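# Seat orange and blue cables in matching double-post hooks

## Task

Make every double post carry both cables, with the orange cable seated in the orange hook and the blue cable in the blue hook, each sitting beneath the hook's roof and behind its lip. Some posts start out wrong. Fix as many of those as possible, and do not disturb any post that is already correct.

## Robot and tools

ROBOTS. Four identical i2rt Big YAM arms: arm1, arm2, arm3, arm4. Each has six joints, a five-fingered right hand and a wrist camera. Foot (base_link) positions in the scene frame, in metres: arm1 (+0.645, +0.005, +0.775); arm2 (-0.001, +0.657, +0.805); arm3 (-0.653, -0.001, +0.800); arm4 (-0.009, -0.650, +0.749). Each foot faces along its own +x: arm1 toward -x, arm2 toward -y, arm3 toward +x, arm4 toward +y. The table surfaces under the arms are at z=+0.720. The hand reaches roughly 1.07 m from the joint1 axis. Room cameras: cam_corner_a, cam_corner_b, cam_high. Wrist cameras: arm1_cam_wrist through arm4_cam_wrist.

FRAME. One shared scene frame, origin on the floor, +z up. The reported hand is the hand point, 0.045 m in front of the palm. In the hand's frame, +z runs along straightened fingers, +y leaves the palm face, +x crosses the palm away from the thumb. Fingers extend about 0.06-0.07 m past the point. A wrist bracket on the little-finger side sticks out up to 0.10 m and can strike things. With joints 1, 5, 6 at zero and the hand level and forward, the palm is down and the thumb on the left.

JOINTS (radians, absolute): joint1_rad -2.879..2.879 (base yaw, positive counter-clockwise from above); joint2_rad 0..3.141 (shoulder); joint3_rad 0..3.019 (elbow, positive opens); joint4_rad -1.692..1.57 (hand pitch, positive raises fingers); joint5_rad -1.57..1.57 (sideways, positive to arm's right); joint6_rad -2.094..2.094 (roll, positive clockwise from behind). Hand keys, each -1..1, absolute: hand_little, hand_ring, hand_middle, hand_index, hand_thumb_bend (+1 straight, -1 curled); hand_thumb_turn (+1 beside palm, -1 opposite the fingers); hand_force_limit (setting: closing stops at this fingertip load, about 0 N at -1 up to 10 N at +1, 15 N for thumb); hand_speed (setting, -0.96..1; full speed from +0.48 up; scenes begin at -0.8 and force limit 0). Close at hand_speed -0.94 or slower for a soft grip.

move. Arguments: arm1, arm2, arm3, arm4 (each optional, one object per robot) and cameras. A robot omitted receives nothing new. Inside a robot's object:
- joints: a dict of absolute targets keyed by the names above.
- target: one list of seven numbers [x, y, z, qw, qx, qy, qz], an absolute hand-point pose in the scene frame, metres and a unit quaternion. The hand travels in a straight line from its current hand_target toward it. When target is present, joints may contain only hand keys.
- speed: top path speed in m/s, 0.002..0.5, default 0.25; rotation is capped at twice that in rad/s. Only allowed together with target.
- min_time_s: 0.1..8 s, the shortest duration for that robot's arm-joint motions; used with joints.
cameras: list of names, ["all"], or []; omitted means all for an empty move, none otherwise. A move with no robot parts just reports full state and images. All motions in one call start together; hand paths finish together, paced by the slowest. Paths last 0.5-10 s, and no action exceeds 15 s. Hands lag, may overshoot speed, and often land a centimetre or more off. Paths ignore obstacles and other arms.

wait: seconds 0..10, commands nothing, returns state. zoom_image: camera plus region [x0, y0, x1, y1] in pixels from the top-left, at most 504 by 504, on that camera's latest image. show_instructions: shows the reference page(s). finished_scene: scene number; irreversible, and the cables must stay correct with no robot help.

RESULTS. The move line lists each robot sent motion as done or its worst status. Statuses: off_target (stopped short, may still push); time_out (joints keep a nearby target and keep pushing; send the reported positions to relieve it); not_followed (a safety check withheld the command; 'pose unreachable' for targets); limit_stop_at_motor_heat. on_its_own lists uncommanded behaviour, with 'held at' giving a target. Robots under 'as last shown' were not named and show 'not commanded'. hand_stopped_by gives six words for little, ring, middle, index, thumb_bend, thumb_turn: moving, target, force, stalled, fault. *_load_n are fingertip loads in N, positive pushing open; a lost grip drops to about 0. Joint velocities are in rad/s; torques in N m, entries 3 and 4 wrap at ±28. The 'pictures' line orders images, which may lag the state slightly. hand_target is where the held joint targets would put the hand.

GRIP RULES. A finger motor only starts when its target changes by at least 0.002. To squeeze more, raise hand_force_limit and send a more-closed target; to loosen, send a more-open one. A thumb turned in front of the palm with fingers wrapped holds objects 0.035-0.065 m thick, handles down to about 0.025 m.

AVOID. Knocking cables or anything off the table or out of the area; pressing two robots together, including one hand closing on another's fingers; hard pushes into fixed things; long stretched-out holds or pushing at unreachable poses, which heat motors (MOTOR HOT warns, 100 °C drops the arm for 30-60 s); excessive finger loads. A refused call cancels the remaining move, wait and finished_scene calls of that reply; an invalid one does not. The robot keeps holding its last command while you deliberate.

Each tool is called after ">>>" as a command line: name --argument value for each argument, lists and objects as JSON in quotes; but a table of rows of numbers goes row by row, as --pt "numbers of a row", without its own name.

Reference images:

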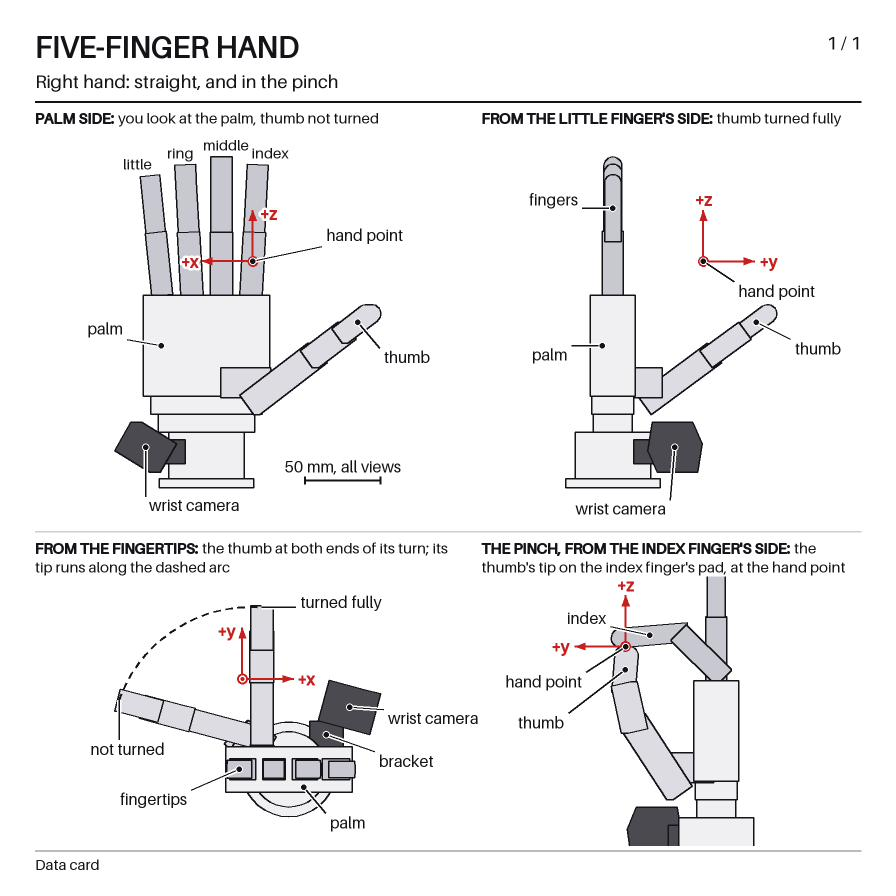

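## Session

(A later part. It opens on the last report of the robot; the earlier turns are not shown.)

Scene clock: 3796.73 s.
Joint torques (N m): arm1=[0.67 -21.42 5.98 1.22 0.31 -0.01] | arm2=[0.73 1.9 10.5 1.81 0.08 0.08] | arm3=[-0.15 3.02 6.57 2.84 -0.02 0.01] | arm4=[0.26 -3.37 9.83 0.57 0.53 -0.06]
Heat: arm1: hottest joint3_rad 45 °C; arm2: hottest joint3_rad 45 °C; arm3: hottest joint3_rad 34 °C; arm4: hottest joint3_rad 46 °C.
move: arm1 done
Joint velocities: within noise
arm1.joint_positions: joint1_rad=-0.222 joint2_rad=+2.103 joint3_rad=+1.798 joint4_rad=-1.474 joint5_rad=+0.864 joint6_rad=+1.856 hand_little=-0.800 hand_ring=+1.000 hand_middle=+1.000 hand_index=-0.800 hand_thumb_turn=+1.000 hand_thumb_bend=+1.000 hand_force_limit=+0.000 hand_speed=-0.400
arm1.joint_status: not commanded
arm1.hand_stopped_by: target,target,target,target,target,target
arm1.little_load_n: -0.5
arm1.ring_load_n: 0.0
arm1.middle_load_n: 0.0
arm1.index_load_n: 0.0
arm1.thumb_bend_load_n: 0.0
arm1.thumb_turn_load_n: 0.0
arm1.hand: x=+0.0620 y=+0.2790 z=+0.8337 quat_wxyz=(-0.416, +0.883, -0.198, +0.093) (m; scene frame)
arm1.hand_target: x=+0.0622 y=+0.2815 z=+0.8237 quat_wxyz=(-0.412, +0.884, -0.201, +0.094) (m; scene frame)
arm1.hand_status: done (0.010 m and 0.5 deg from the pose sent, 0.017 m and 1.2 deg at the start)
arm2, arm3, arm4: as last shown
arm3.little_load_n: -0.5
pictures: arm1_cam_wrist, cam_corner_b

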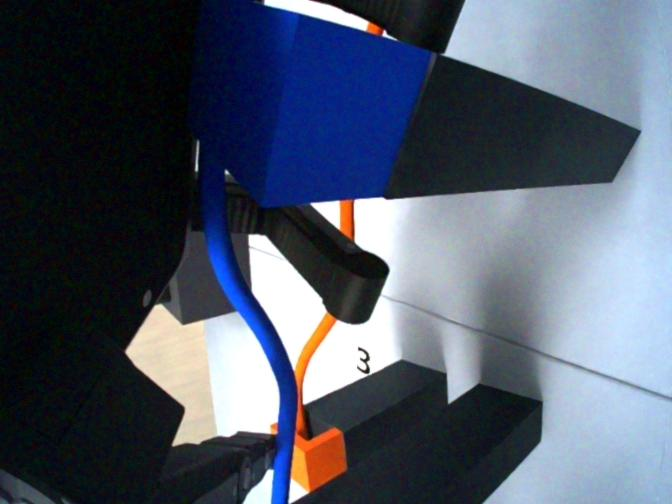

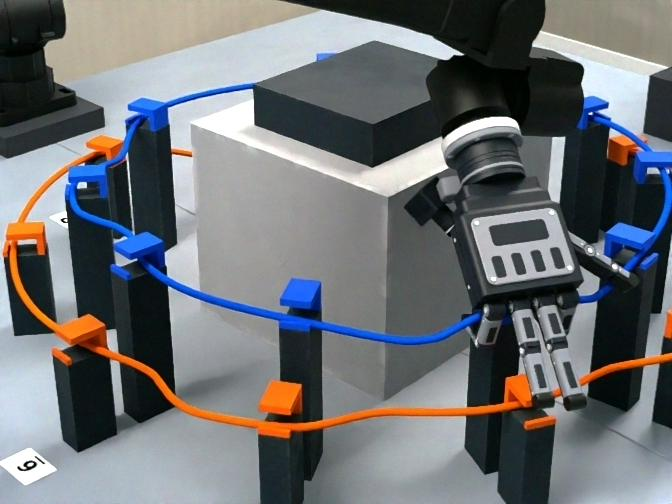

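>>> move --arm1 '{"target": [0.0475, 0.2570, 0.8255, -0.4121, 0.8837, -0.2008, 0.0936], "speed": 0.05}' --cameras '["arm1_cam_wrist", "cam_corner_b"]'

>>> zoom_image --camera "cam_corner_b" --region '[455, 285, 525, 355]'

>>> zoom_image --camera "arm1_cam_wrist" --region '[140, 0, 440, 225]'

Scene clock: 3816.00 s.
Joint torques (N m): arm1=[3.25 -19.02 9.07 0.2 0.02 0.14] | arm2=[0.85 2.02 10.44 1.8 0.05 0.06] | arm3=[0.21 2.61 6.63 2.73 0.01 -0.03] | arm4=[0.21 -3.31 9.8 0.53 0.53 -0.07]
Heat: arm1: hottest joint3_rad 45 °C; arm2: hottest joint3_rad 45 °C; arm3: hottest joint3_rad 34 °C; arm4: hottest joint3_rad 46 °C.
move: arm1 off_target
Joint velocities: within noise
arm1.joint_positions: joint1_rad=-0.214 joint2_rad=+2.104 joint3_rad=+1.806 joint4_rad=-1.516 joint5_rad=+0.861 joint6_rad=+1.903 hand_little=-0.800 hand_ring=+1.000 hand_middle=+1.000 hand_index=-0.800 hand_thumb_turn=+1.000 hand_thumb_bend=+1.000 hand_force_limit=+0.000 hand_speed=-0.400
arm1.joint_status: not commanded
arm1.hand_stopped_by: target,target,target,target,target,target
arm1.little_load_n: 0.5
arm1.ring_load_n: 0.0
arm1.middle_load_n: 0.0
arm1.index_load_n: 0.0
arm1.thumb_bend_load_n: 0.0
arm1.thumb_turn_load_n: -0.5
arm1.hand: x=+0.0651 y=+0.2746 z=+0.8372 quat_wxyz=(-0.417, +0.879, -0.209, +0.098) (m; scene frame)
arm1.hand_target: x=+0.0487 y=+0.2567 z=+0.8258 quat_wxyz=(-0.412, +0.884, -0.201, +0.093) (m; scene frame)
arm1.hand_status: off_target (0.028 m and 1.2 deg from the pose sent, 0.028 m and 0.5 deg at the start)
arm2, arm3, arm4: as last shown
arm3.little_load_n: 0.0
arm4.index_load_n: -0.5
pictures: arm1_cam_wrist, cam_corner_b

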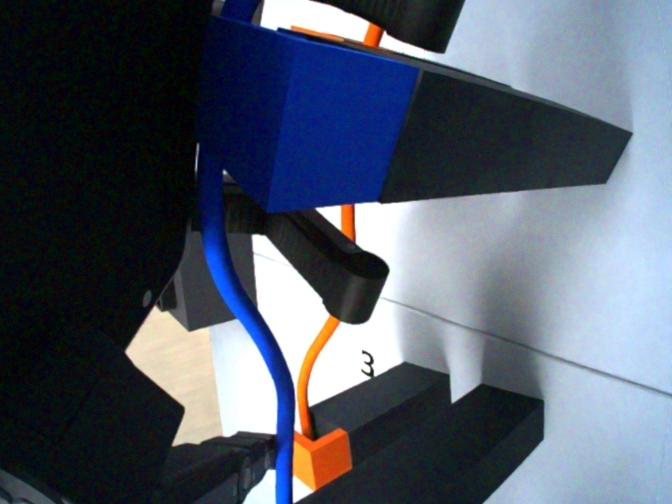

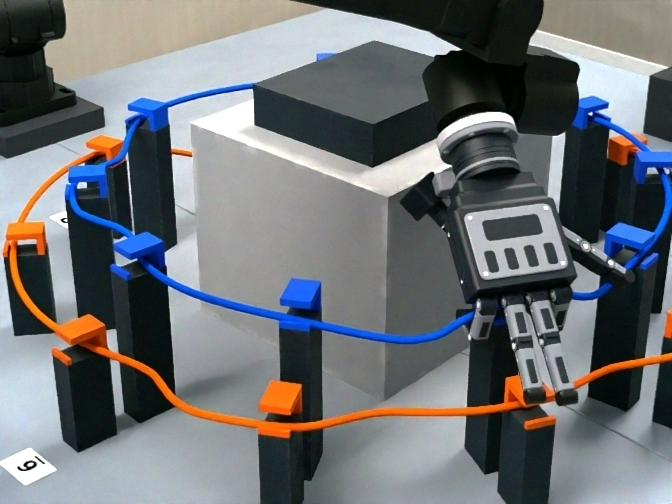

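Scaled by 7.200.

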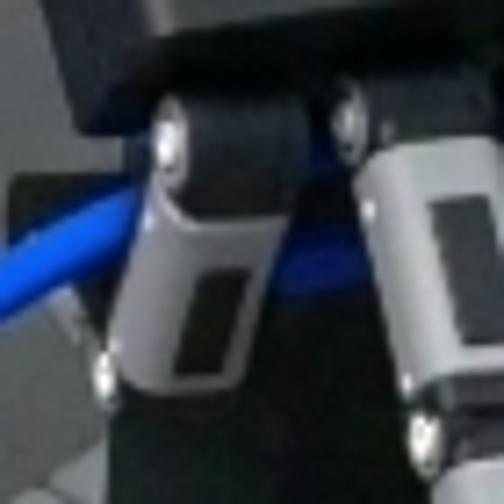

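Scaled by 1.680 from the camera's 672x504 image, which has a finer 960x720 frame.

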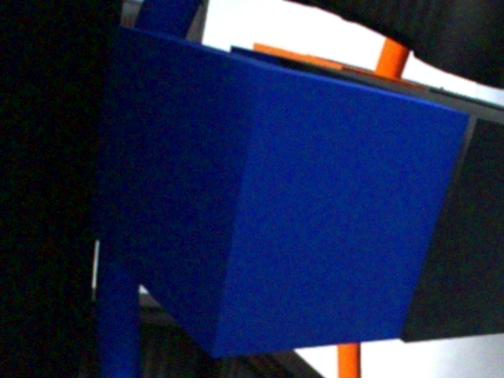

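>>> zoom_image --camera "cam_corner_b" --region '[265, 270, 335, 340]'

>>> zoom_image --camera "cam_corner_b" --region '[480, 280, 520, 340]'

Scaled by 7.200.

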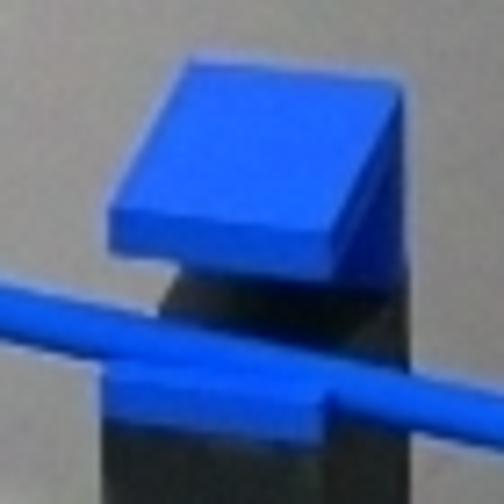

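Scaled by 8.400.

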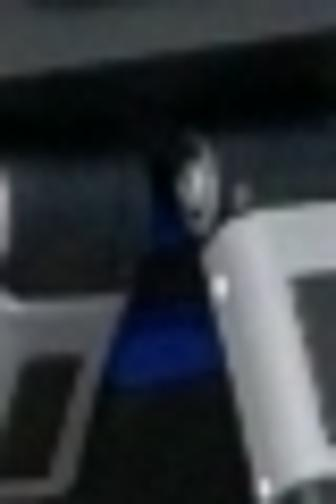

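>>> move --arm1 '{"target": [0.0620, 0.2815, 0.8130, -0.4121, 0.8837, -0.2008, 0.0936], "speed": 0.07}' --cameras '["arm1_cam_wrist", "cam_corner_b"]'

>>> zoom_image --camera "cam_corner_b" --region '[455, 285, 525, 355]'

Scene clock: 3860.87 s.
Joint torques (N m): arm1=[0.91 -20.37 5.87 1.44 0.13 0.02] | arm2=[0.67 2.08 10.45 1.83 0.05 0.05] | arm3=[0.26 3.19 6.57 2.66 0.03 -0.01] | arm4=[0.26 -3.19 9.8 0.57 0.52 -0.06]
Heat: arm1: hottest joint3_rad 47 °C; arm2: hottest joint3_rad 45 °C; arm3: hottest joint3_rad 34 °C; arm4: hottest joint3_rad 46 °C.
move: arm1 off_target
Joint velocities: within noise
arm1.joint_positions: joint1_rad=-0.225 joint2_rad=+2.101 joint3_rad=+1.787 joint4_rad=-1.456 joint5_rad=+0.868 joint6_rad=+1.852 hand_little=-0.800 hand_ring=+1.000 hand_middle=+1.000 hand_index=-0.800 hand_thumb_turn=+1.000 hand_thumb_bend=+1.000 hand_force_limit=+0.000 hand_speed=-0.400
arm1.joint_status: not commanded
arm1.hand_stopped_by: target,target,target,target,target,target
arm1.little_load_n: -0.5
arm1.ring_load_n: 0.0
arm1.middle_load_n: 0.0
arm1.index_load_n: 0.0
arm1.thumb_bend_load_n: 0.0
arm1.thumb_turn_load_n: 0.0
arm1.hand: x=+0.0628 y=+0.2815 z=+0.8316 quat_wxyz=(-0.418, +0.882, -0.199, +0.090) (m; scene frame)
arm1.hand_target: x=+0.0625 y=+0.2814 z=+0.8133 quat_wxyz=(-0.412, +0.884, -0.201, +0.094) (m; scene frame)
arm1.hand_status: off_target (0.019 m and 0.8 deg from the pose sent, 0.025 m and 1.2 deg at the start)
arm2, arm3, arm4: as last shown
arm2.index_load_n: 0.5
pictures: arm1_cam_wrist, cam_corner_b

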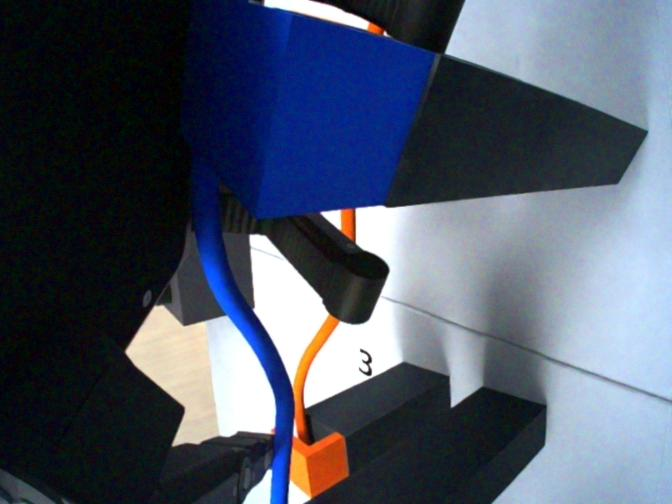

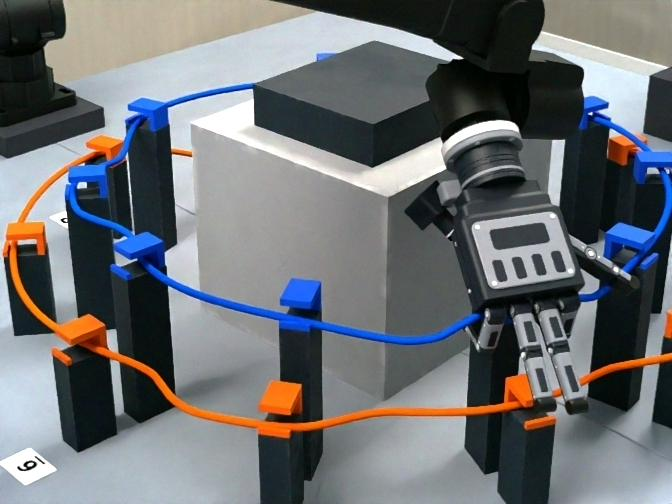

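Scaled by 7.200.

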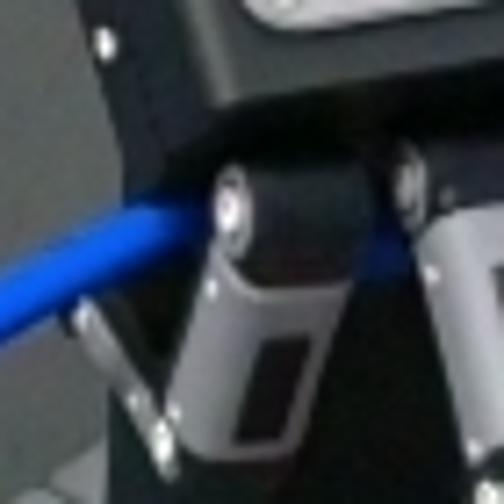

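>>> move --arm1 '{"joints": {"joint1_rad": -0.18}, "min_time_s": 0.8}' --cameras '["arm1_cam_wrist", "cam_corner_b"]'

>>> zoom_image --camera "cam_corner_b" --region '[455, 285, 525, 355]'

>>> zoom_image --camera "arm1_cam_wrist" --region '[140, 0, 440, 225]'

Scene clock: 3877.40 s.
Joint torques (N m): arm1=[4.07 -20.37 5.94 1.39 -0.02 0.02] | arm2=[0.79 2.14 10.55 1.68 0.08 0.07] | arm3=[-0.15 2.96 6.48 3.07 -0.03 -0.04] | arm4=[0.32 -3.37 9.81 0.54 0.53 -0.05]
Heat: arm1: hottest joint3_rad 45 °C; arm2: hottest joint3_rad 45 °C; arm3: hottest joint3_rad 34 °C; arm4: hottest joint3_rad 46 °C.
move: arm1 done
Joint velocities: within noise
arm1.joint_positions: joint1_rad=-0.222 joint2_rad=+2.101 joint3_rad=+1.785 joint4_rad=-1.455 joint5_rad=+0.872 joint6_rad=+1.852 hand_little=-0.800 hand_ring=+1.000 hand_middle=+1.000 hand_index=-0.800 hand_thumb_turn=+1.000 hand_thumb_bend=+1.000 hand_force_limit=+0.000 hand_speed=-0.400
arm1.joint_status: all done
arm1.hand_stopped_by: target,target,target,target,target,target
arm1.little_load_n: -0.5
arm1.ring_load_n: 0.0
arm1.middle_load_n: 0.0
arm1.index_load_n: 0.0
arm1.thumb_bend_load_n: 0.0
arm1.thumb_turn_load_n: 0.0
arm1.hand: x=+0.0625 y=+0.2807 z=+0.8315 quat_wxyz=(-0.419, +0.881, -0.198, +0.090) (m; scene frame)
arm1.hand_target: x=+0.0501 y=+0.2534 z=+0.8133 quat_wxyz=(-0.414, +0.888, -0.180, +0.084) (m; scene frame)
arm1.hand_status: not commanded
arm2, arm3, arm4: as last shown
arm2.index_load_n: 0.0
arm4.index_load_n: 0.0
pictures: arm1_cam_wrist, cam_corner_b

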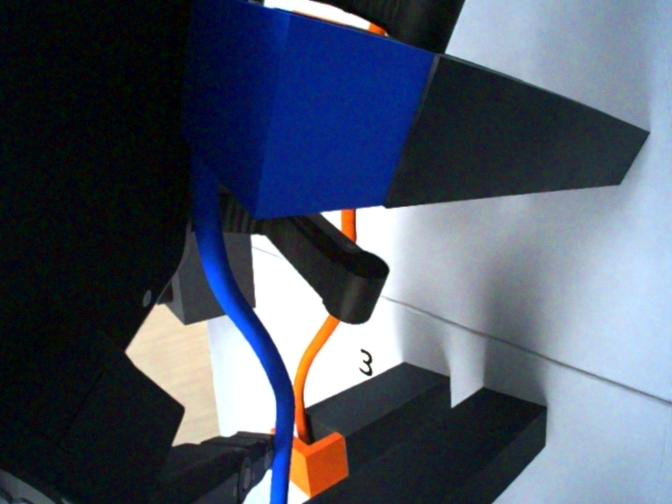

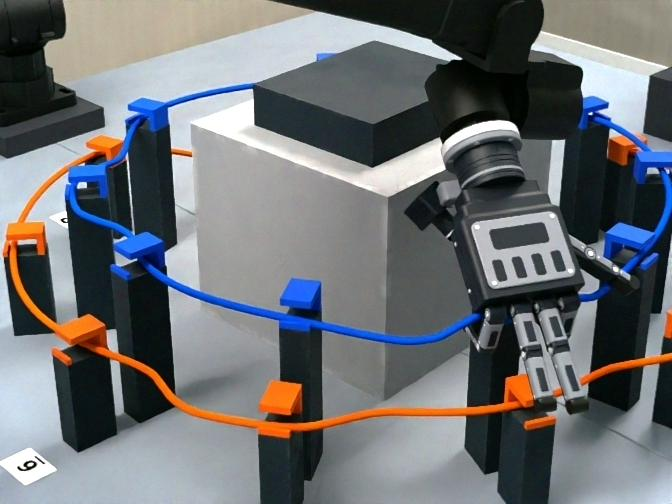

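Scaled by 7.200.

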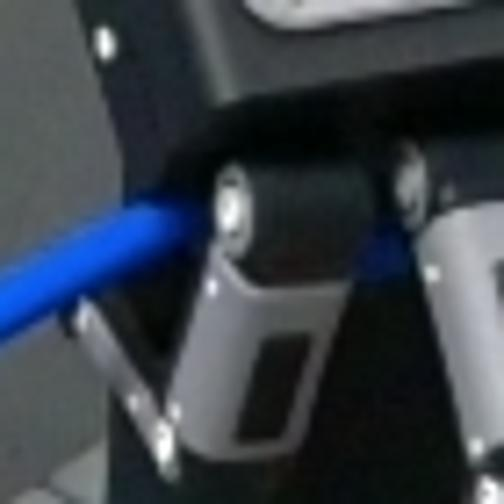

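Scaled by 1.680 from the camera's 672x504 image, which has a finer 960x720 frame.

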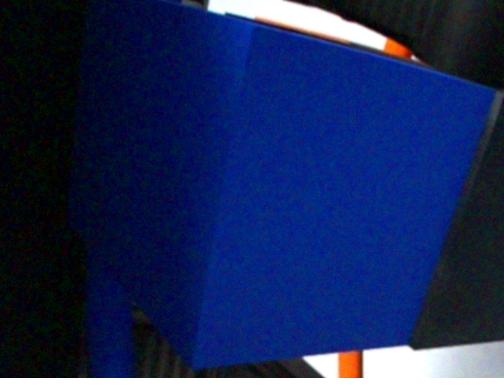

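>>> zoom_image --camera "cam_corner_b" --region '[560, 200, 672, 312]'

>>> zoom_image --camera "arm1_cam_wrist" --region '[100, 340, 400, 504]'

Scaled by 4.500.

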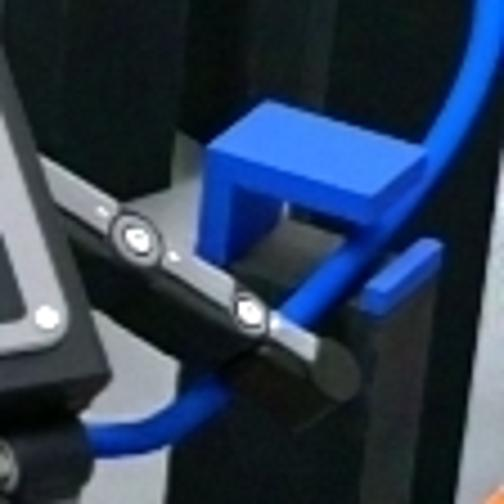

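Scaled by 1.680 from the camera's 672x504 image, which has a finer 960x720 frame.

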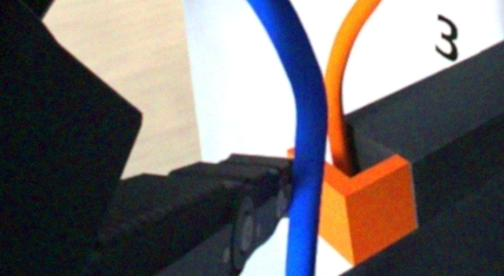

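>>> move --arm1 '{"joints": {"joint1_rad": -0.228, "hand_thumb_bend": -0.1}, "min_time_s": 0.3}' --cameras '["arm1_cam_wrist", "cam_corner_b"]'

>>> zoom_image --camera "cam_corner_b" --region '[560, 200, 672, 312]'

>>> zoom_image --camera "cam_corner_b" --region '[455, 285, 525, 355]'

Scene clock: 3944.30 s.
Joint torques (N m): arm1=[0.79 -20.25 5.97 1.39 0.03 0.02] | arm2=[0.67 2.2 10.45 1.76 0.05 0.05] | arm3=[-0.15 2.84 6.48 2.88 0.01 -0.05] | arm4=[0.26 -3.19 9.78 0.5 0.53 -0.05]
Heat: arm1: hottest joint3_rad 44 °C; arm2: hottest joint3_rad 45 °C; arm3: hottest joint3_rad 34 °C; arm4: hottest joint3_rad 47 °C.
move: arm1 done
Joint velocities: within noise
arm1.joint_positions: joint1_rad=-0.224 joint2_rad=+2.101 joint3_rad=+1.785 joint4_rad=-1.454 joint5_rad=+0.871 joint6_rad=+1.851 hand_little=-0.800 hand_ring=+1.000 hand_middle=+1.000 hand_index=-0.800 hand_thumb_turn=+1.000 hand_thumb_bend=-0.100 hand_force_limit=+0.000 hand_speed=-0.400
arm1.joint_status: all done
arm1.hand_stopped_by: target,target,target,target,target,target
arm1.little_load_n: -0.5
arm1.ring_load_n: 0.0
arm1.middle_load_n: 0.0
arm1.index_load_n: 0.0
arm1.thumb_bend_load_n: 0.5
arm1.thumb_turn_load_n: 0.0
arm1.hand: x=+0.0629 y=+0.2817 z=+0.8313 quat_wxyz=(-0.419, +0.881, -0.199, +0.090) (m; scene frame)
arm1.hand_target: x=+0.0626 y=+0.2818 z=+0.8132 quat_wxyz=(-0.412, +0.884, -0.201, +0.094) (m; scene frame)
arm1.hand_status: not commanded
arm2, arm3, arm4: as last shown
pictures: arm1_cam_wrist, cam_corner_b

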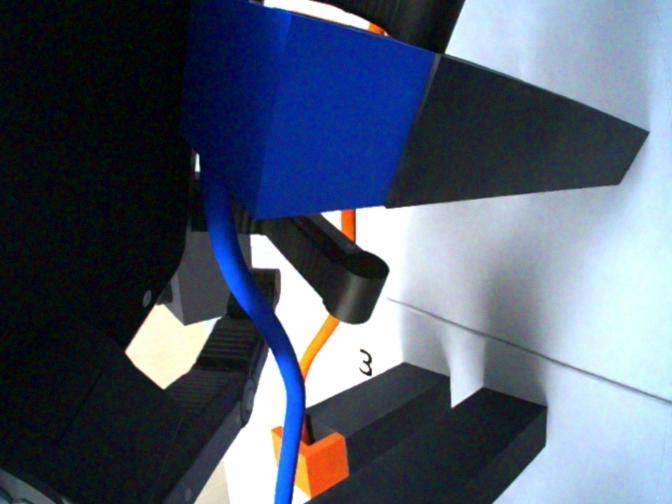

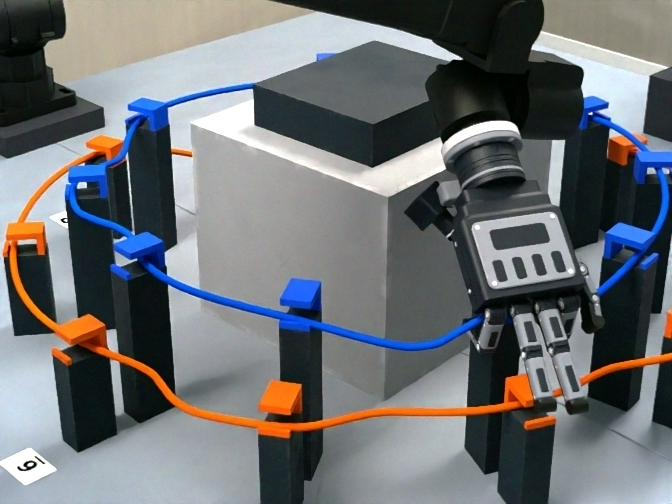

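Scaled by 4.500.

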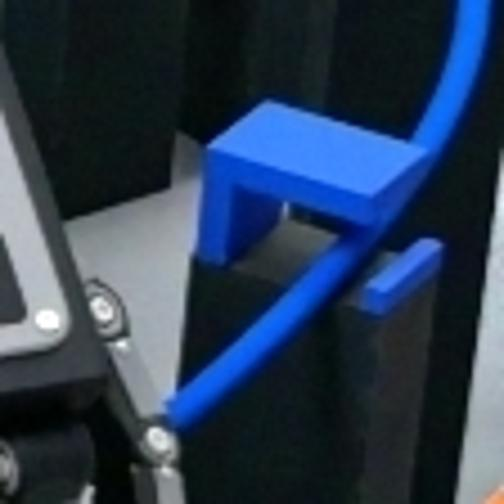

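Scaled by 7.200.

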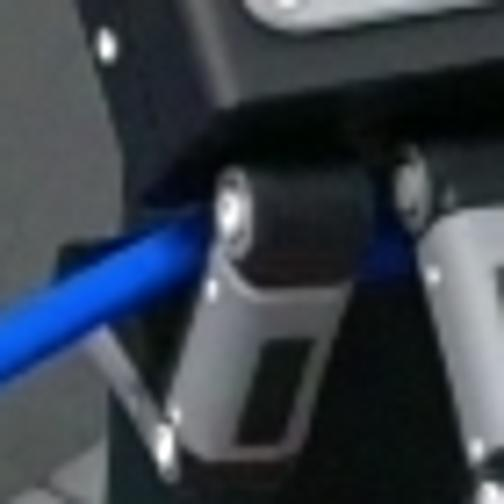

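>>> zoom_image --camera "cam_corner_b" --region '[485, 295, 525, 335]'

>>> zoom_image --camera "arm1_cam_wrist" --region '[150, 0, 350, 250]'

Scaled by 12.600.

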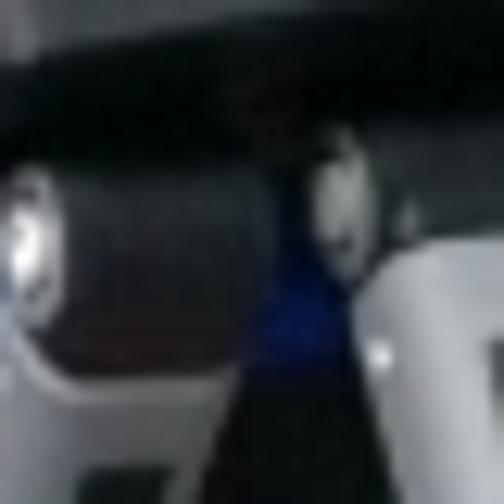

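Scaled by 2.016 from the camera's 672x504 image, which has a finer 960x720 frame.

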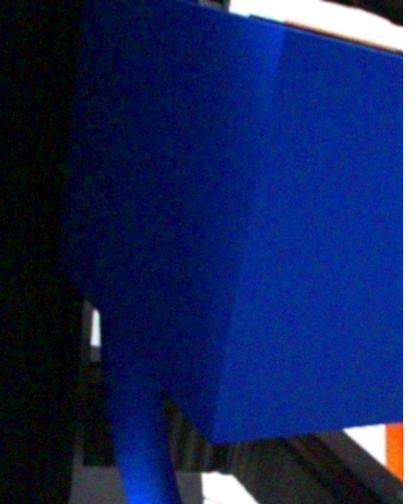

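>>> move --arm1 '{"target": [0.0500, 0.2600, 0.8230, -0.4121, 0.8837, -0.2008, 0.0936], "speed": 0.04}' --cameras '["arm1_cam_wrist", "cam_corner_b"]'

>>> zoom_image --camera "cam_corner_b" --region '[455, 280, 525, 350]'

>>> zoom_image --camera "arm1_cam_wrist" --region '[140, 0, 440, 250]'

Scene clock: 3968.03 s.
Joint torques (N m): arm1=[3.25 -19.02 8.91 0.09 0.05 0.13] | arm2=[0.21 1.85 10.43 1.8 0.09 0.07] | arm3=[0.38 3.19 6.57 2.88 0.01 0.02] | arm4=[0.21 -3.25 9.81 0.5 0.53 -0.06]
Heat: arm1: hottest joint3_rad 43 °C; arm2: hottest joint3_rad 45 °C; arm3: hottest joint3_rad 34 °C; arm4: hottest joint3_rad 47 °C.
move: arm1 off_target
Joint velocities: within noise
arm1.joint_positions: joint1_rad=-0.219 joint2_rad=+2.101 joint3_rad=+1.794 joint4_rad=-1.499 joint5_rad=+0.862 joint6_rad=+1.897 hand_little=-0.800 hand_ring=+1.000 hand_middle=+1.000 hand_index=-0.800 hand_thumb_turn=+1.000 hand_thumb_bend=-0.100 hand_force_limit=+0.000 hand_speed=-0.400
arm1.joint_status: not commanded
arm1.hand_stopped_by: target,target,target,target,target,target
arm1.little_load_n: 0.0
arm1.ring_load_n: -0.5
arm1.middle_load_n: 0.0
arm1.index_load_n: 0.0
arm1.thumb_bend_load_n: 0.0
arm1.thumb_turn_load_n: 0.0
arm1.hand: x=+0.0666 y=+0.2774 z=+0.8346 quat_wxyz=(-0.417, +0.879, -0.210, +0.096) (m; scene frame)
arm1.hand_target: x=+0.0512 y=+0.2598 z=+0.8230 quat_wxyz=(-0.412, +0.884, -0.201, +0.093) (m; scene frame)
arm1.hand_status: off_target (0.027 m and 1.3 deg from the pose sent, 0.027 m and 0.9 deg at the start)
arm2, arm3, arm4: as last shown
arm3.thumb_bend_load_n: 0.5
arm4.little_load_n: -0.5
pictures: arm1_cam_wrist, cam_corner_b

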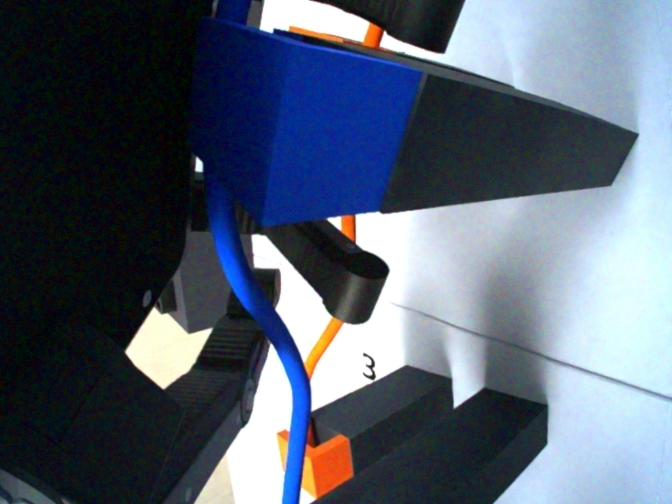

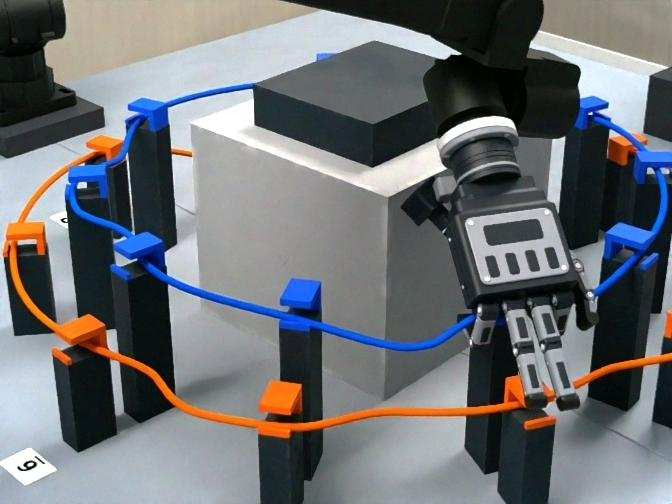

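Scaled by 7.200.

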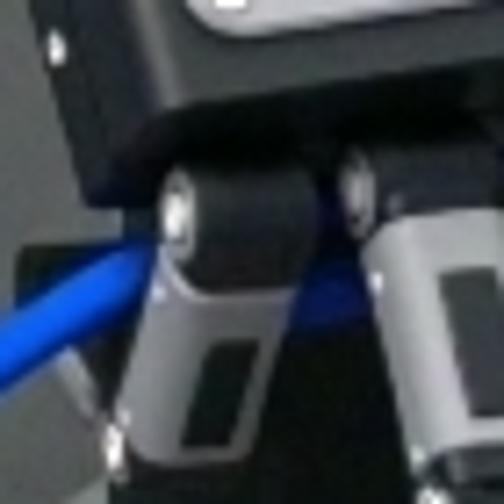

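Scaled by 1.680 from the camera's 672x504 image, which has a finer 960x720 frame.

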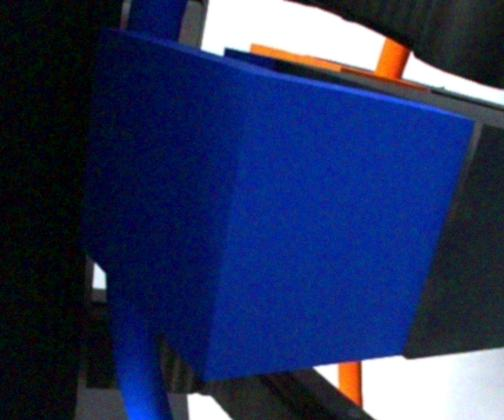

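>>> zoom_image --camera "cam_corner_b" --region '[480, 280, 520, 340]'

>>> zoom_image --camera "cam_corner_b" --region '[490, 295, 512, 330]'

Scaled by 8.400.

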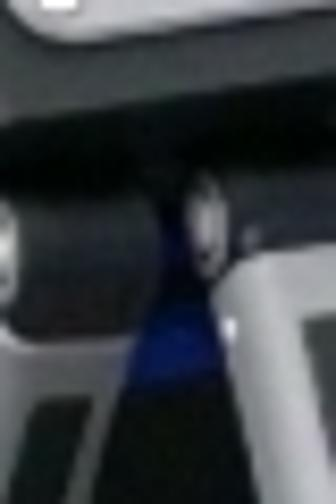

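Scaled by 14.400.

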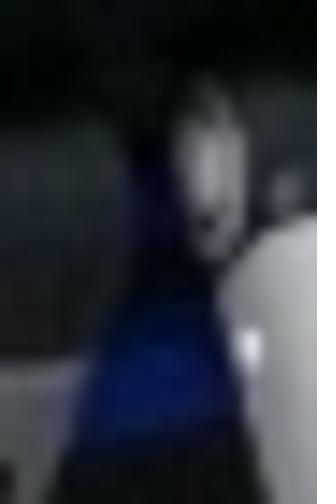

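>>> move --arm1 '{"target": [0.0615, 0.2800, 0.8125, -0.4121, 0.8837, -0.2008, 0.0936], "speed": 0.08}' --cameras '["cam_corner_b"]'

>>> zoom_image --camera "cam_corner_b" --region '[480, 280, 520, 340]'

>>> move --arm1 '{"joints": {"joint1_rad": -0.185}, "min_time_s": 0.7}' --cameras '["arm1_cam_wrist", "cam_corner_b"]'

>>> zoom_image --camera "cam_corner_b" --region '[480, 280, 520, 340]'

>>> zoom_image --camera "arm1_cam_wrist" --region '[140, 0, 440, 250]'

Scene clock: 4027.33 s.
Joint torques (N m): arm1=[0.97 -20.19 5.74 1.36 0.14 0.08] | arm2=[0.79 1.73 10.52 1.72 0.09 0.06] | arm3=[0.38 3.43 6.58 2.84 0 -0.02] | arm4=[0.03 -3.37 9.77 0.51 0.53 -0.06]
Heat: arm1: hottest joint3_rad 45 °C; arm2: hottest joint3_rad 45 °C; arm3: hottest joint3_rad 34 °C; arm4: hottest joint3_rad 47 °C.
move: arm1 off_target
Joint velocities: within noise
arm1.joint_positions: joint1_rad=-0.223 joint2_rad=+2.101 joint3_rad=+1.789 joint4_rad=-1.460 joint5_rad=+0.868 joint6_rad=+1.854 hand_little=-0.800 hand_ring=+1.000 hand_middle=+1.000 hand_index=-0.800 hand_thumb_turn=+1.000 hand_thumb_bend=-0.100 hand_force_limit=+0.000 hand_speed=-0.400
arm1.joint_status: not commanded
arm1.hand_stopped_by: target,target,target,target,target,target
arm1.little_load_n: -0.5
arm1.ring_load_n: 0.0
arm1.middle_load_n: 0.0
arm1.index_load_n: 0.0
arm1.thumb_bend_load_n: 0.0
arm1.thumb_turn_load_n: 0.0
arm1.hand: x=+0.0624 y=+0.2803 z=+0.8320 quat_wxyz=(-0.417, +0.882, -0.199, +0.091) (m; scene frame)
arm1.hand_target: x=+0.0621 y=+0.2798 z=+0.8127 quat_wxyz=(-0.412, +0.884, -0.201, +0.094) (m; scene frame)
arm1.hand_status: off_target (0.020 m and 0.8 deg from the pose sent, 0.023 m and 1.3 deg at the start)
arm2, arm3, arm4: as last shown
arm2.middle_load_n: 0.5
arm3.thumb_bend_load_n: 0.0
arm4.little_load_n: 0.0
pictures: cam_corner_b

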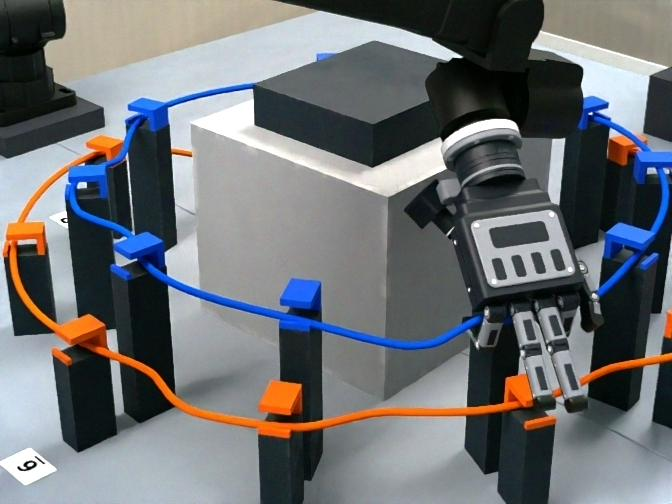

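Scaled by 8.400.

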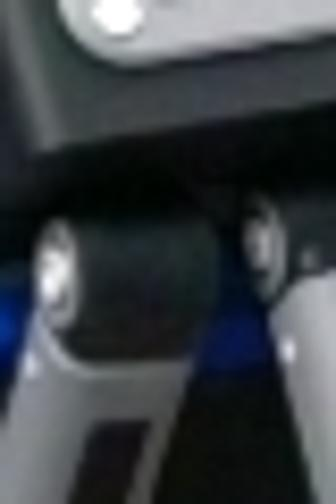

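Scene clock: 4028.37 s.
Joint torques (N m): arm1=[3.72 -20.25 5.83 1.47 0 0.04] | arm2=[0.79 1.73 10.41 1.77 0.08 0.06] | arm3=[0.15 3.08 6.57 2.78 -0.01 -0.02] | arm4=[0.21 -3.25 9.84 0.55 0.53 -0.07]
Heat: arm1: hottest joint3_rad 45 °C; arm2: hottest joint3_rad 45 °C; arm3: hottest joint3_rad 34 °C; arm4: hottest joint3_rad 47 °C.
move: arm1 done
Joint velocities: within noise
arm1.joint_positions: joint1_rad=-0.221 joint2_rad=+2.101 joint3_rad=+1.788 joint4_rad=-1.459 joint5_rad=+0.872 joint6_rad=+1.854 hand_little=-0.800 hand_ring=+1.000 hand_middle=+1.000 hand_index=-0.800 hand_thumb_turn=+1.000 hand_thumb_bend=-0.100 hand_force_limit=+0.000 hand_speed=-0.400
arm1.joint_status: all done
arm1.hand_stopped_by: target,target,target,target,target,target
arm1.little_load_n: -0.5
arm1.ring_load_n: 0.0
arm1.middle_load_n: 0.0
arm1.index_load_n: 0.0
arm1.thumb_bend_load_n: 0.0
arm1.thumb_turn_load_n: 0.0
arm1.hand: x=+0.0623 y=+0.2800 z=+0.8320 quat_wxyz=(-0.419, +0.881, -0.198, +0.090) (m; scene frame)
arm1.hand_target: x=+0.0517 y=+0.2564 z=+0.8128 quat_wxyz=(-0.414, +0.888, -0.183, +0.086) (m; scene frame)
arm1.hand_status: not commanded
arm2.joint_positions: joint1_rad=+0.990 joint2_rad=+0.695 joint3_rad=+1.429 joint4_rad=-1.193 joint5_rad=-0.003 joint6_rad=-1.307 hand_little=+1.000 hand_ring=+1.000 hand_middle=+1.000 hand_index=+1.000 hand_thumb_turn=+1.000 hand_thumb_bend=+1.000 hand_force_limit=+0.000 hand_speed=-0.400
arm2.joint_status: not commanded
arm2.hand_stopped_by: target,target,target,target,target,target
arm2.little_load_n: 0.0
arm2.ring_load_n: 0.0
arm2.middle_load_n: 0.0
arm2.index_load_n: 0.0
arm2.thumb_bend_load_n: 0.0
arm2.thumb_turn_load_n: 0.0
arm2.hand: x=+0.2054 y=+0.4670 z=+1.3281 quat_wxyz=(+0.076, +0.777, -0.339, +0.525) (m; scene frame)
arm2.hand_target: x=+0.2058 y=+0.4697 z=+1.3357 quat_wxyz=(+0.073, +0.775, -0.338, +0.529) (m; scene frame)
arm2.hand_status: not commanded
arm3.joint_positions: joint1_rad=-0.045 joint2_rad=+0.578 joint3_rad=+1.347 joint4_rad=-1.048 joint5_rad=-0.002 joint6_rad=-1.274 hand_little=+1.000 hand_ring=+1.000 hand_middle=+1.000 hand_index=+1.000 hand_thumb_turn=+1.000 hand_thumb_bend=+1.000 hand_force_limit=+0.000 hand_speed=-0.500
arm3.joint_status: not commanded
arm3.hand_stopped_by: target,target,target,target,target,target
arm3.little_load_n: 0.0
arm3.ring_load_n: 0.0
arm3.middle_load_n: 0.0
arm3.index_load_n: 0.0
arm3.thumb_bend_load_n: 0.0
arm3.thumb_turn_load_n: 0.0
arm3.hand: x=-0.3978 y=-0.0633 z=+1.3428 quat_wxyz=(-0.079, +0.785, -0.135, +0.600) (m; scene frame)
arm3.hand_target: x=-0.3954 y=-0.0671 z=+1.3445 quat_wxyz=(-0.078, +0.779, -0.145, +0.605) (m; scene frame)
arm3.hand_status: not commanded
arm4.joint_positions: joint1_rad=-0.272 joint2_rad=+1.244 joint3_rad=+1.733 joint4_rad=-1.678 joint5_rad=+0.735 joint6_rad=+2.001 hand_little=+1.000 hand_ring=+1.000 hand_middle=+1.000 hand_index=+1.000 hand_thumb_turn=+1.000 hand_thumb_bend=+1.000 hand_force_limit=+0.000 hand_speed=-0.400
arm4.joint_status: not commanded
arm4.hand_stopped_by: target,target,target,target,target,target
arm4.little_load_n: 0.0
arm4.ring_load_n: 0.0
arm4.middle_load_n: 0.0
arm4.index_load_n: 0.0
arm4.thumb_bend_load_n: 0.0
arm4.thumb_turn_load_n: -0.5
arm4.hand: x=+0.1920 y=-0.2424 z=+1.2300 quat_wxyz=(-0.385, +0.338, -0.854, +0.089) (m; scene frame)
arm4.hand_target: x=+0.1961 y=-0.2435 z=+1.2438 quat_wxyz=(-0.391, +0.335, -0.853, +0.085) (m; scene frame)
arm4.hand_status: not commanded
pictures: arm1_cam_wrist, cam_corner_b

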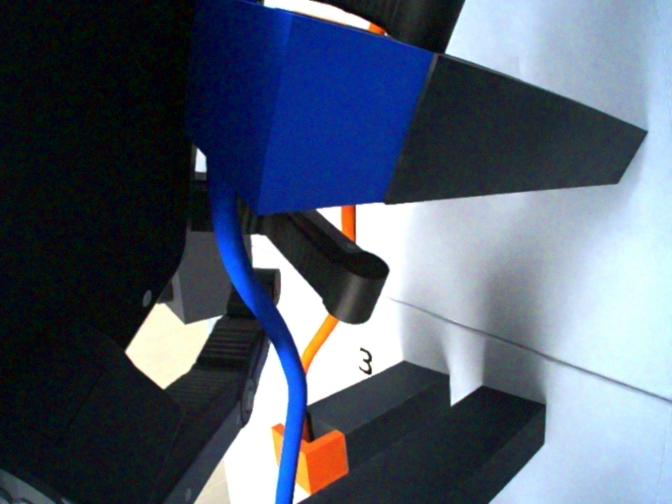

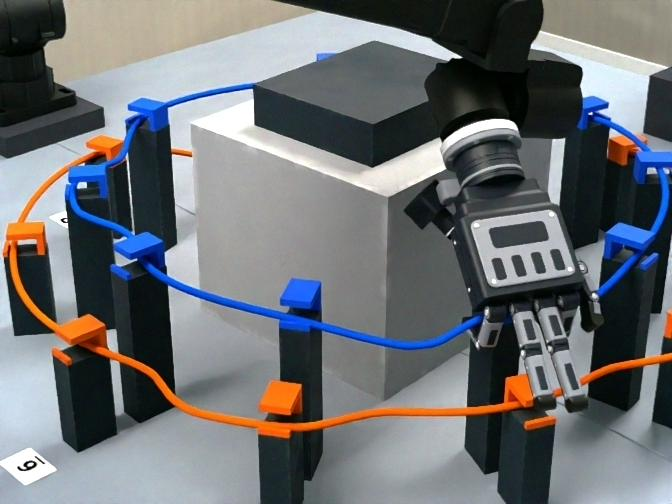

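Scaled by 8.400.

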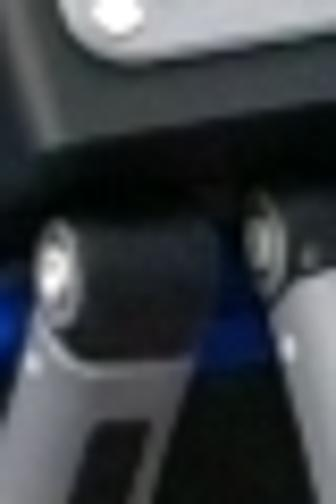

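Scaled by 1.680 from the camera's 672x504 image, which has a finer 960x720 frame.

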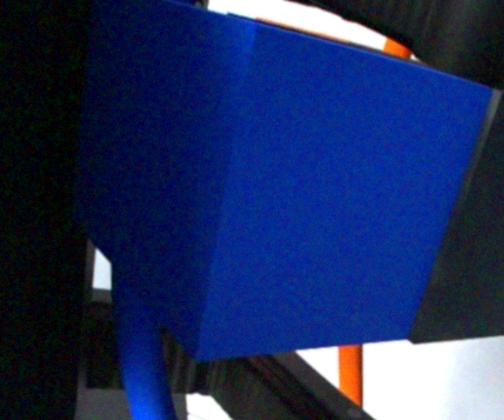

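>>> move --arm1 '{"target": [0.0610, 0.2810, 0.8350, -0.4121, 0.8837, -0.2008, 0.0936], "speed": 0.08}' --cameras '["cam_corner_b"]'

>>> zoom_image --camera "cam_corner_b" --region '[480, 280, 520, 340]'

Scene clock: 4071.37 s.
Joint torques (N m): arm1=[0.91 -21.83 8.06 0.05 0.12 0.01] | arm2=[0.67 2.26 10.54 1.84 0.07 0.06] | arm3=[-0.09 3.02 6.5 2.82 0.01 -0.05] | arm4=[0.09 -3.19 9.84 0.53 0.52 -0.06]
Heat: arm1: hottest joint3_rad 43 °C; arm2: hottest joint3_rad 45 °C; arm3: hottest joint3_rad 34 °C; arm4: hottest joint3_rad 47 °C.
move: arm1 done
Joint velocities: within noise
arm1.joint_positions: joint1_rad=-0.223 joint2_rad=+2.101 joint3_rad=+1.788 joint4_rad=-1.469 joint5_rad=+0.869 joint6_rad=+1.854 hand_little=-0.800 hand_ring=+1.000 hand_middle=+1.000 hand_index=-0.800 hand_thumb_turn=+1.000 hand_thumb_bend=-0.100 hand_force_limit=+0.000 hand_speed=-0.400
arm1.joint_status: not commanded
arm1.hand_stopped_by: target,target,target,target,target,target
arm1.little_load_n: 0.0
arm1.ring_load_n: 0.0
arm1.middle_load_n: 0.0
arm1.index_load_n: 0.0
arm1.thumb_bend_load_n: 0.0
arm1.thumb_turn_load_n: 0.0
arm1.hand: x=+0.0650 y=+0.2801 z=+0.8320 quat_wxyz=(-0.418, +0.882, -0.197, +0.095) (m; scene frame)
arm1.hand_target: x=+0.0611 y=+0.2809 z=+0.8349 quat_wxyz=(-0.412, +0.884, -0.201, +0.093) (m; scene frame)
arm1.hand_status: done (0.005 m and 0.8 deg from the pose sent, 0.003 m and 1.0 deg at the start)
arm2, arm3, arm4: as last shown
arm4.index_load_n: -0.5
arm4.thumb_bend_load_n: -0.5
arm4.thumb_turn_load_n: 0.0
pictures: cam_corner_b

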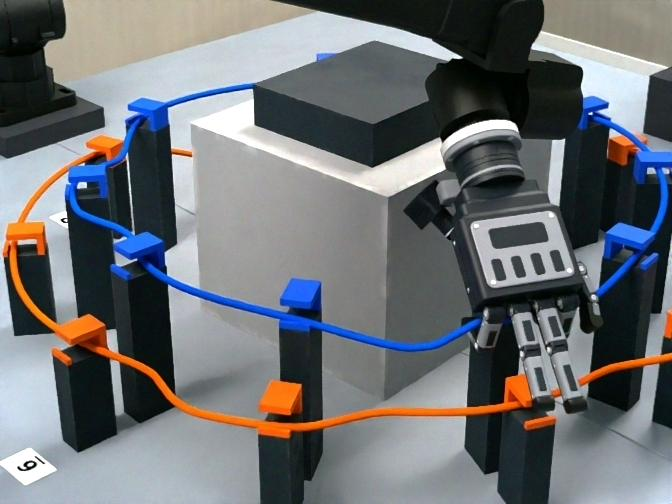

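Scaled by 8.400.

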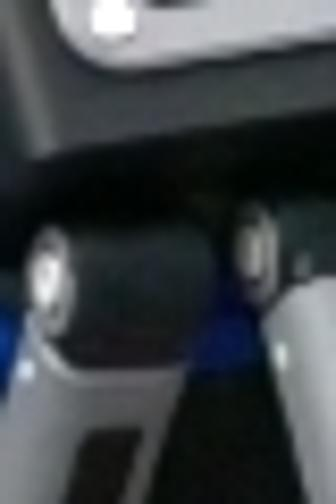

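>>> move --arm1 '{"target": [0.0605, 0.2815, 0.8490, -0.4121, 0.8837, -0.2008, 0.0936], "speed": 0.08}' --cameras '["cam_corner_b", "arm1_cam_wrist"]'

>>> zoom_image --camera "cam_corner_b" --region '[480, 280, 520, 340]'

Scene clock: 4082.97 s.
Joint torques (N m): arm1=[0.85 -22.83 9.16 -0.17 0.41 -0.01] | arm2=[0.62 2.14 10.37 1.77 0.06 0.05] | arm3=[0.32 3.08 6.65 2.81 0.01 -0.04] | arm4=[0.21 -3.43 9.84 0.54 0.53 -0.06]
Heat: arm1: hottest joint3_rad 43 °C; arm2: hottest joint3_rad 45 °C; arm3: hottest joint3_rad 34 °C; arm4: hottest joint3_rad 47 °C.
move: arm1 off_target
Joint velocities: within noise
arm1.joint_positions: joint1_rad=-0.224 joint2_rad=+2.101 joint3_rad=+1.792 joint4_rad=-1.496 joint5_rad=+0.861 joint6_rad=+1.854 hand_little=-0.800 hand_ring=+1.000 hand_middle=+1.000 hand_index=-0.800 hand_thumb_turn=+1.000 hand_thumb_bend=-0.100 hand_force_limit=+0.000 hand_speed=-0.400
arm1.joint_status: not commanded
arm1.hand_stopped_by: target,target,target,target,target,target
arm1.little_load_n: 0.0
arm1.ring_load_n: 0.0
arm1.middle_load_n: 0.0
arm1.index_load_n: 0.0
arm1.thumb_bend_load_n: 0.5
arm1.thumb_turn_load_n: 0.0
arm1.hand: x=+0.0698 y=+0.2777 z=+0.8329 quat_wxyz=(-0.414, +0.883, -0.193, +0.106) (m; scene frame)
arm1.hand_target: x=+0.0611 y=+0.2814 z=+0.8489 quat_wxyz=(-0.412, +0.884, -0.201, +0.093) (m; scene frame)
arm1.hand_status: off_target (0.019 m and 1.7 deg from the pose sent, 0.017 m and 0.8 deg at the start)
arm2, arm3, arm4: as last shown
arm4.index_load_n: 0.0
arm4.thumb_bend_load_n: 0.0
pictures: arm1_cam_wrist, cam_corner_b

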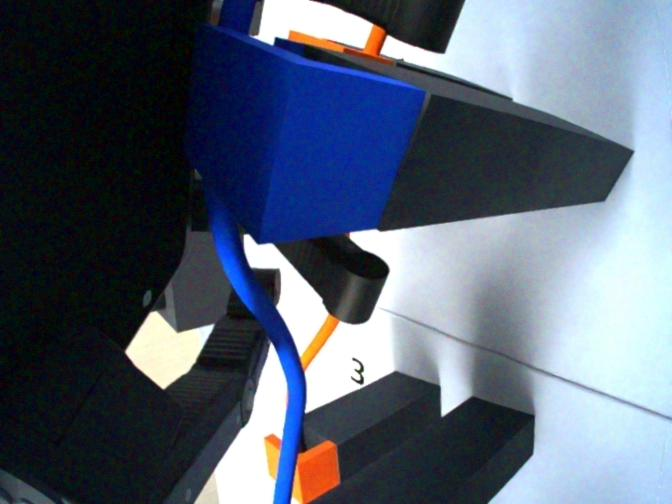

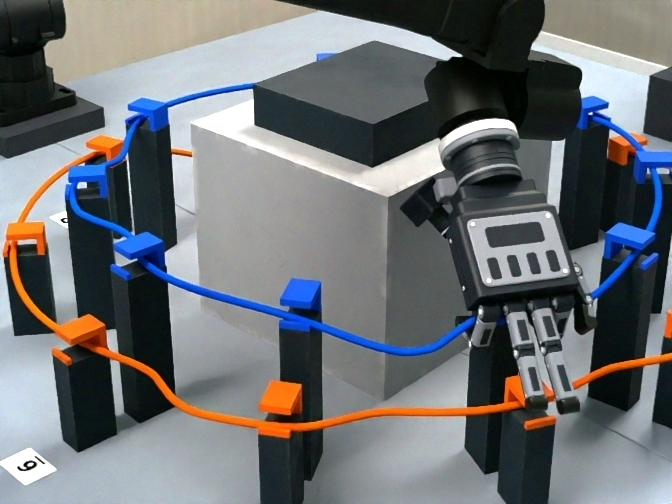

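Scaled by 8.400.

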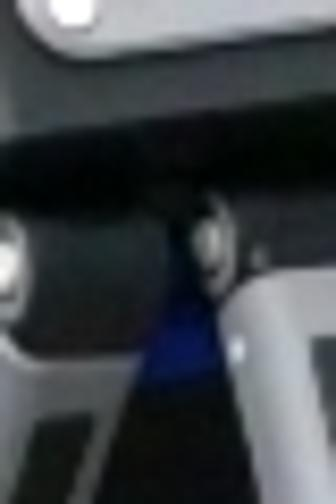

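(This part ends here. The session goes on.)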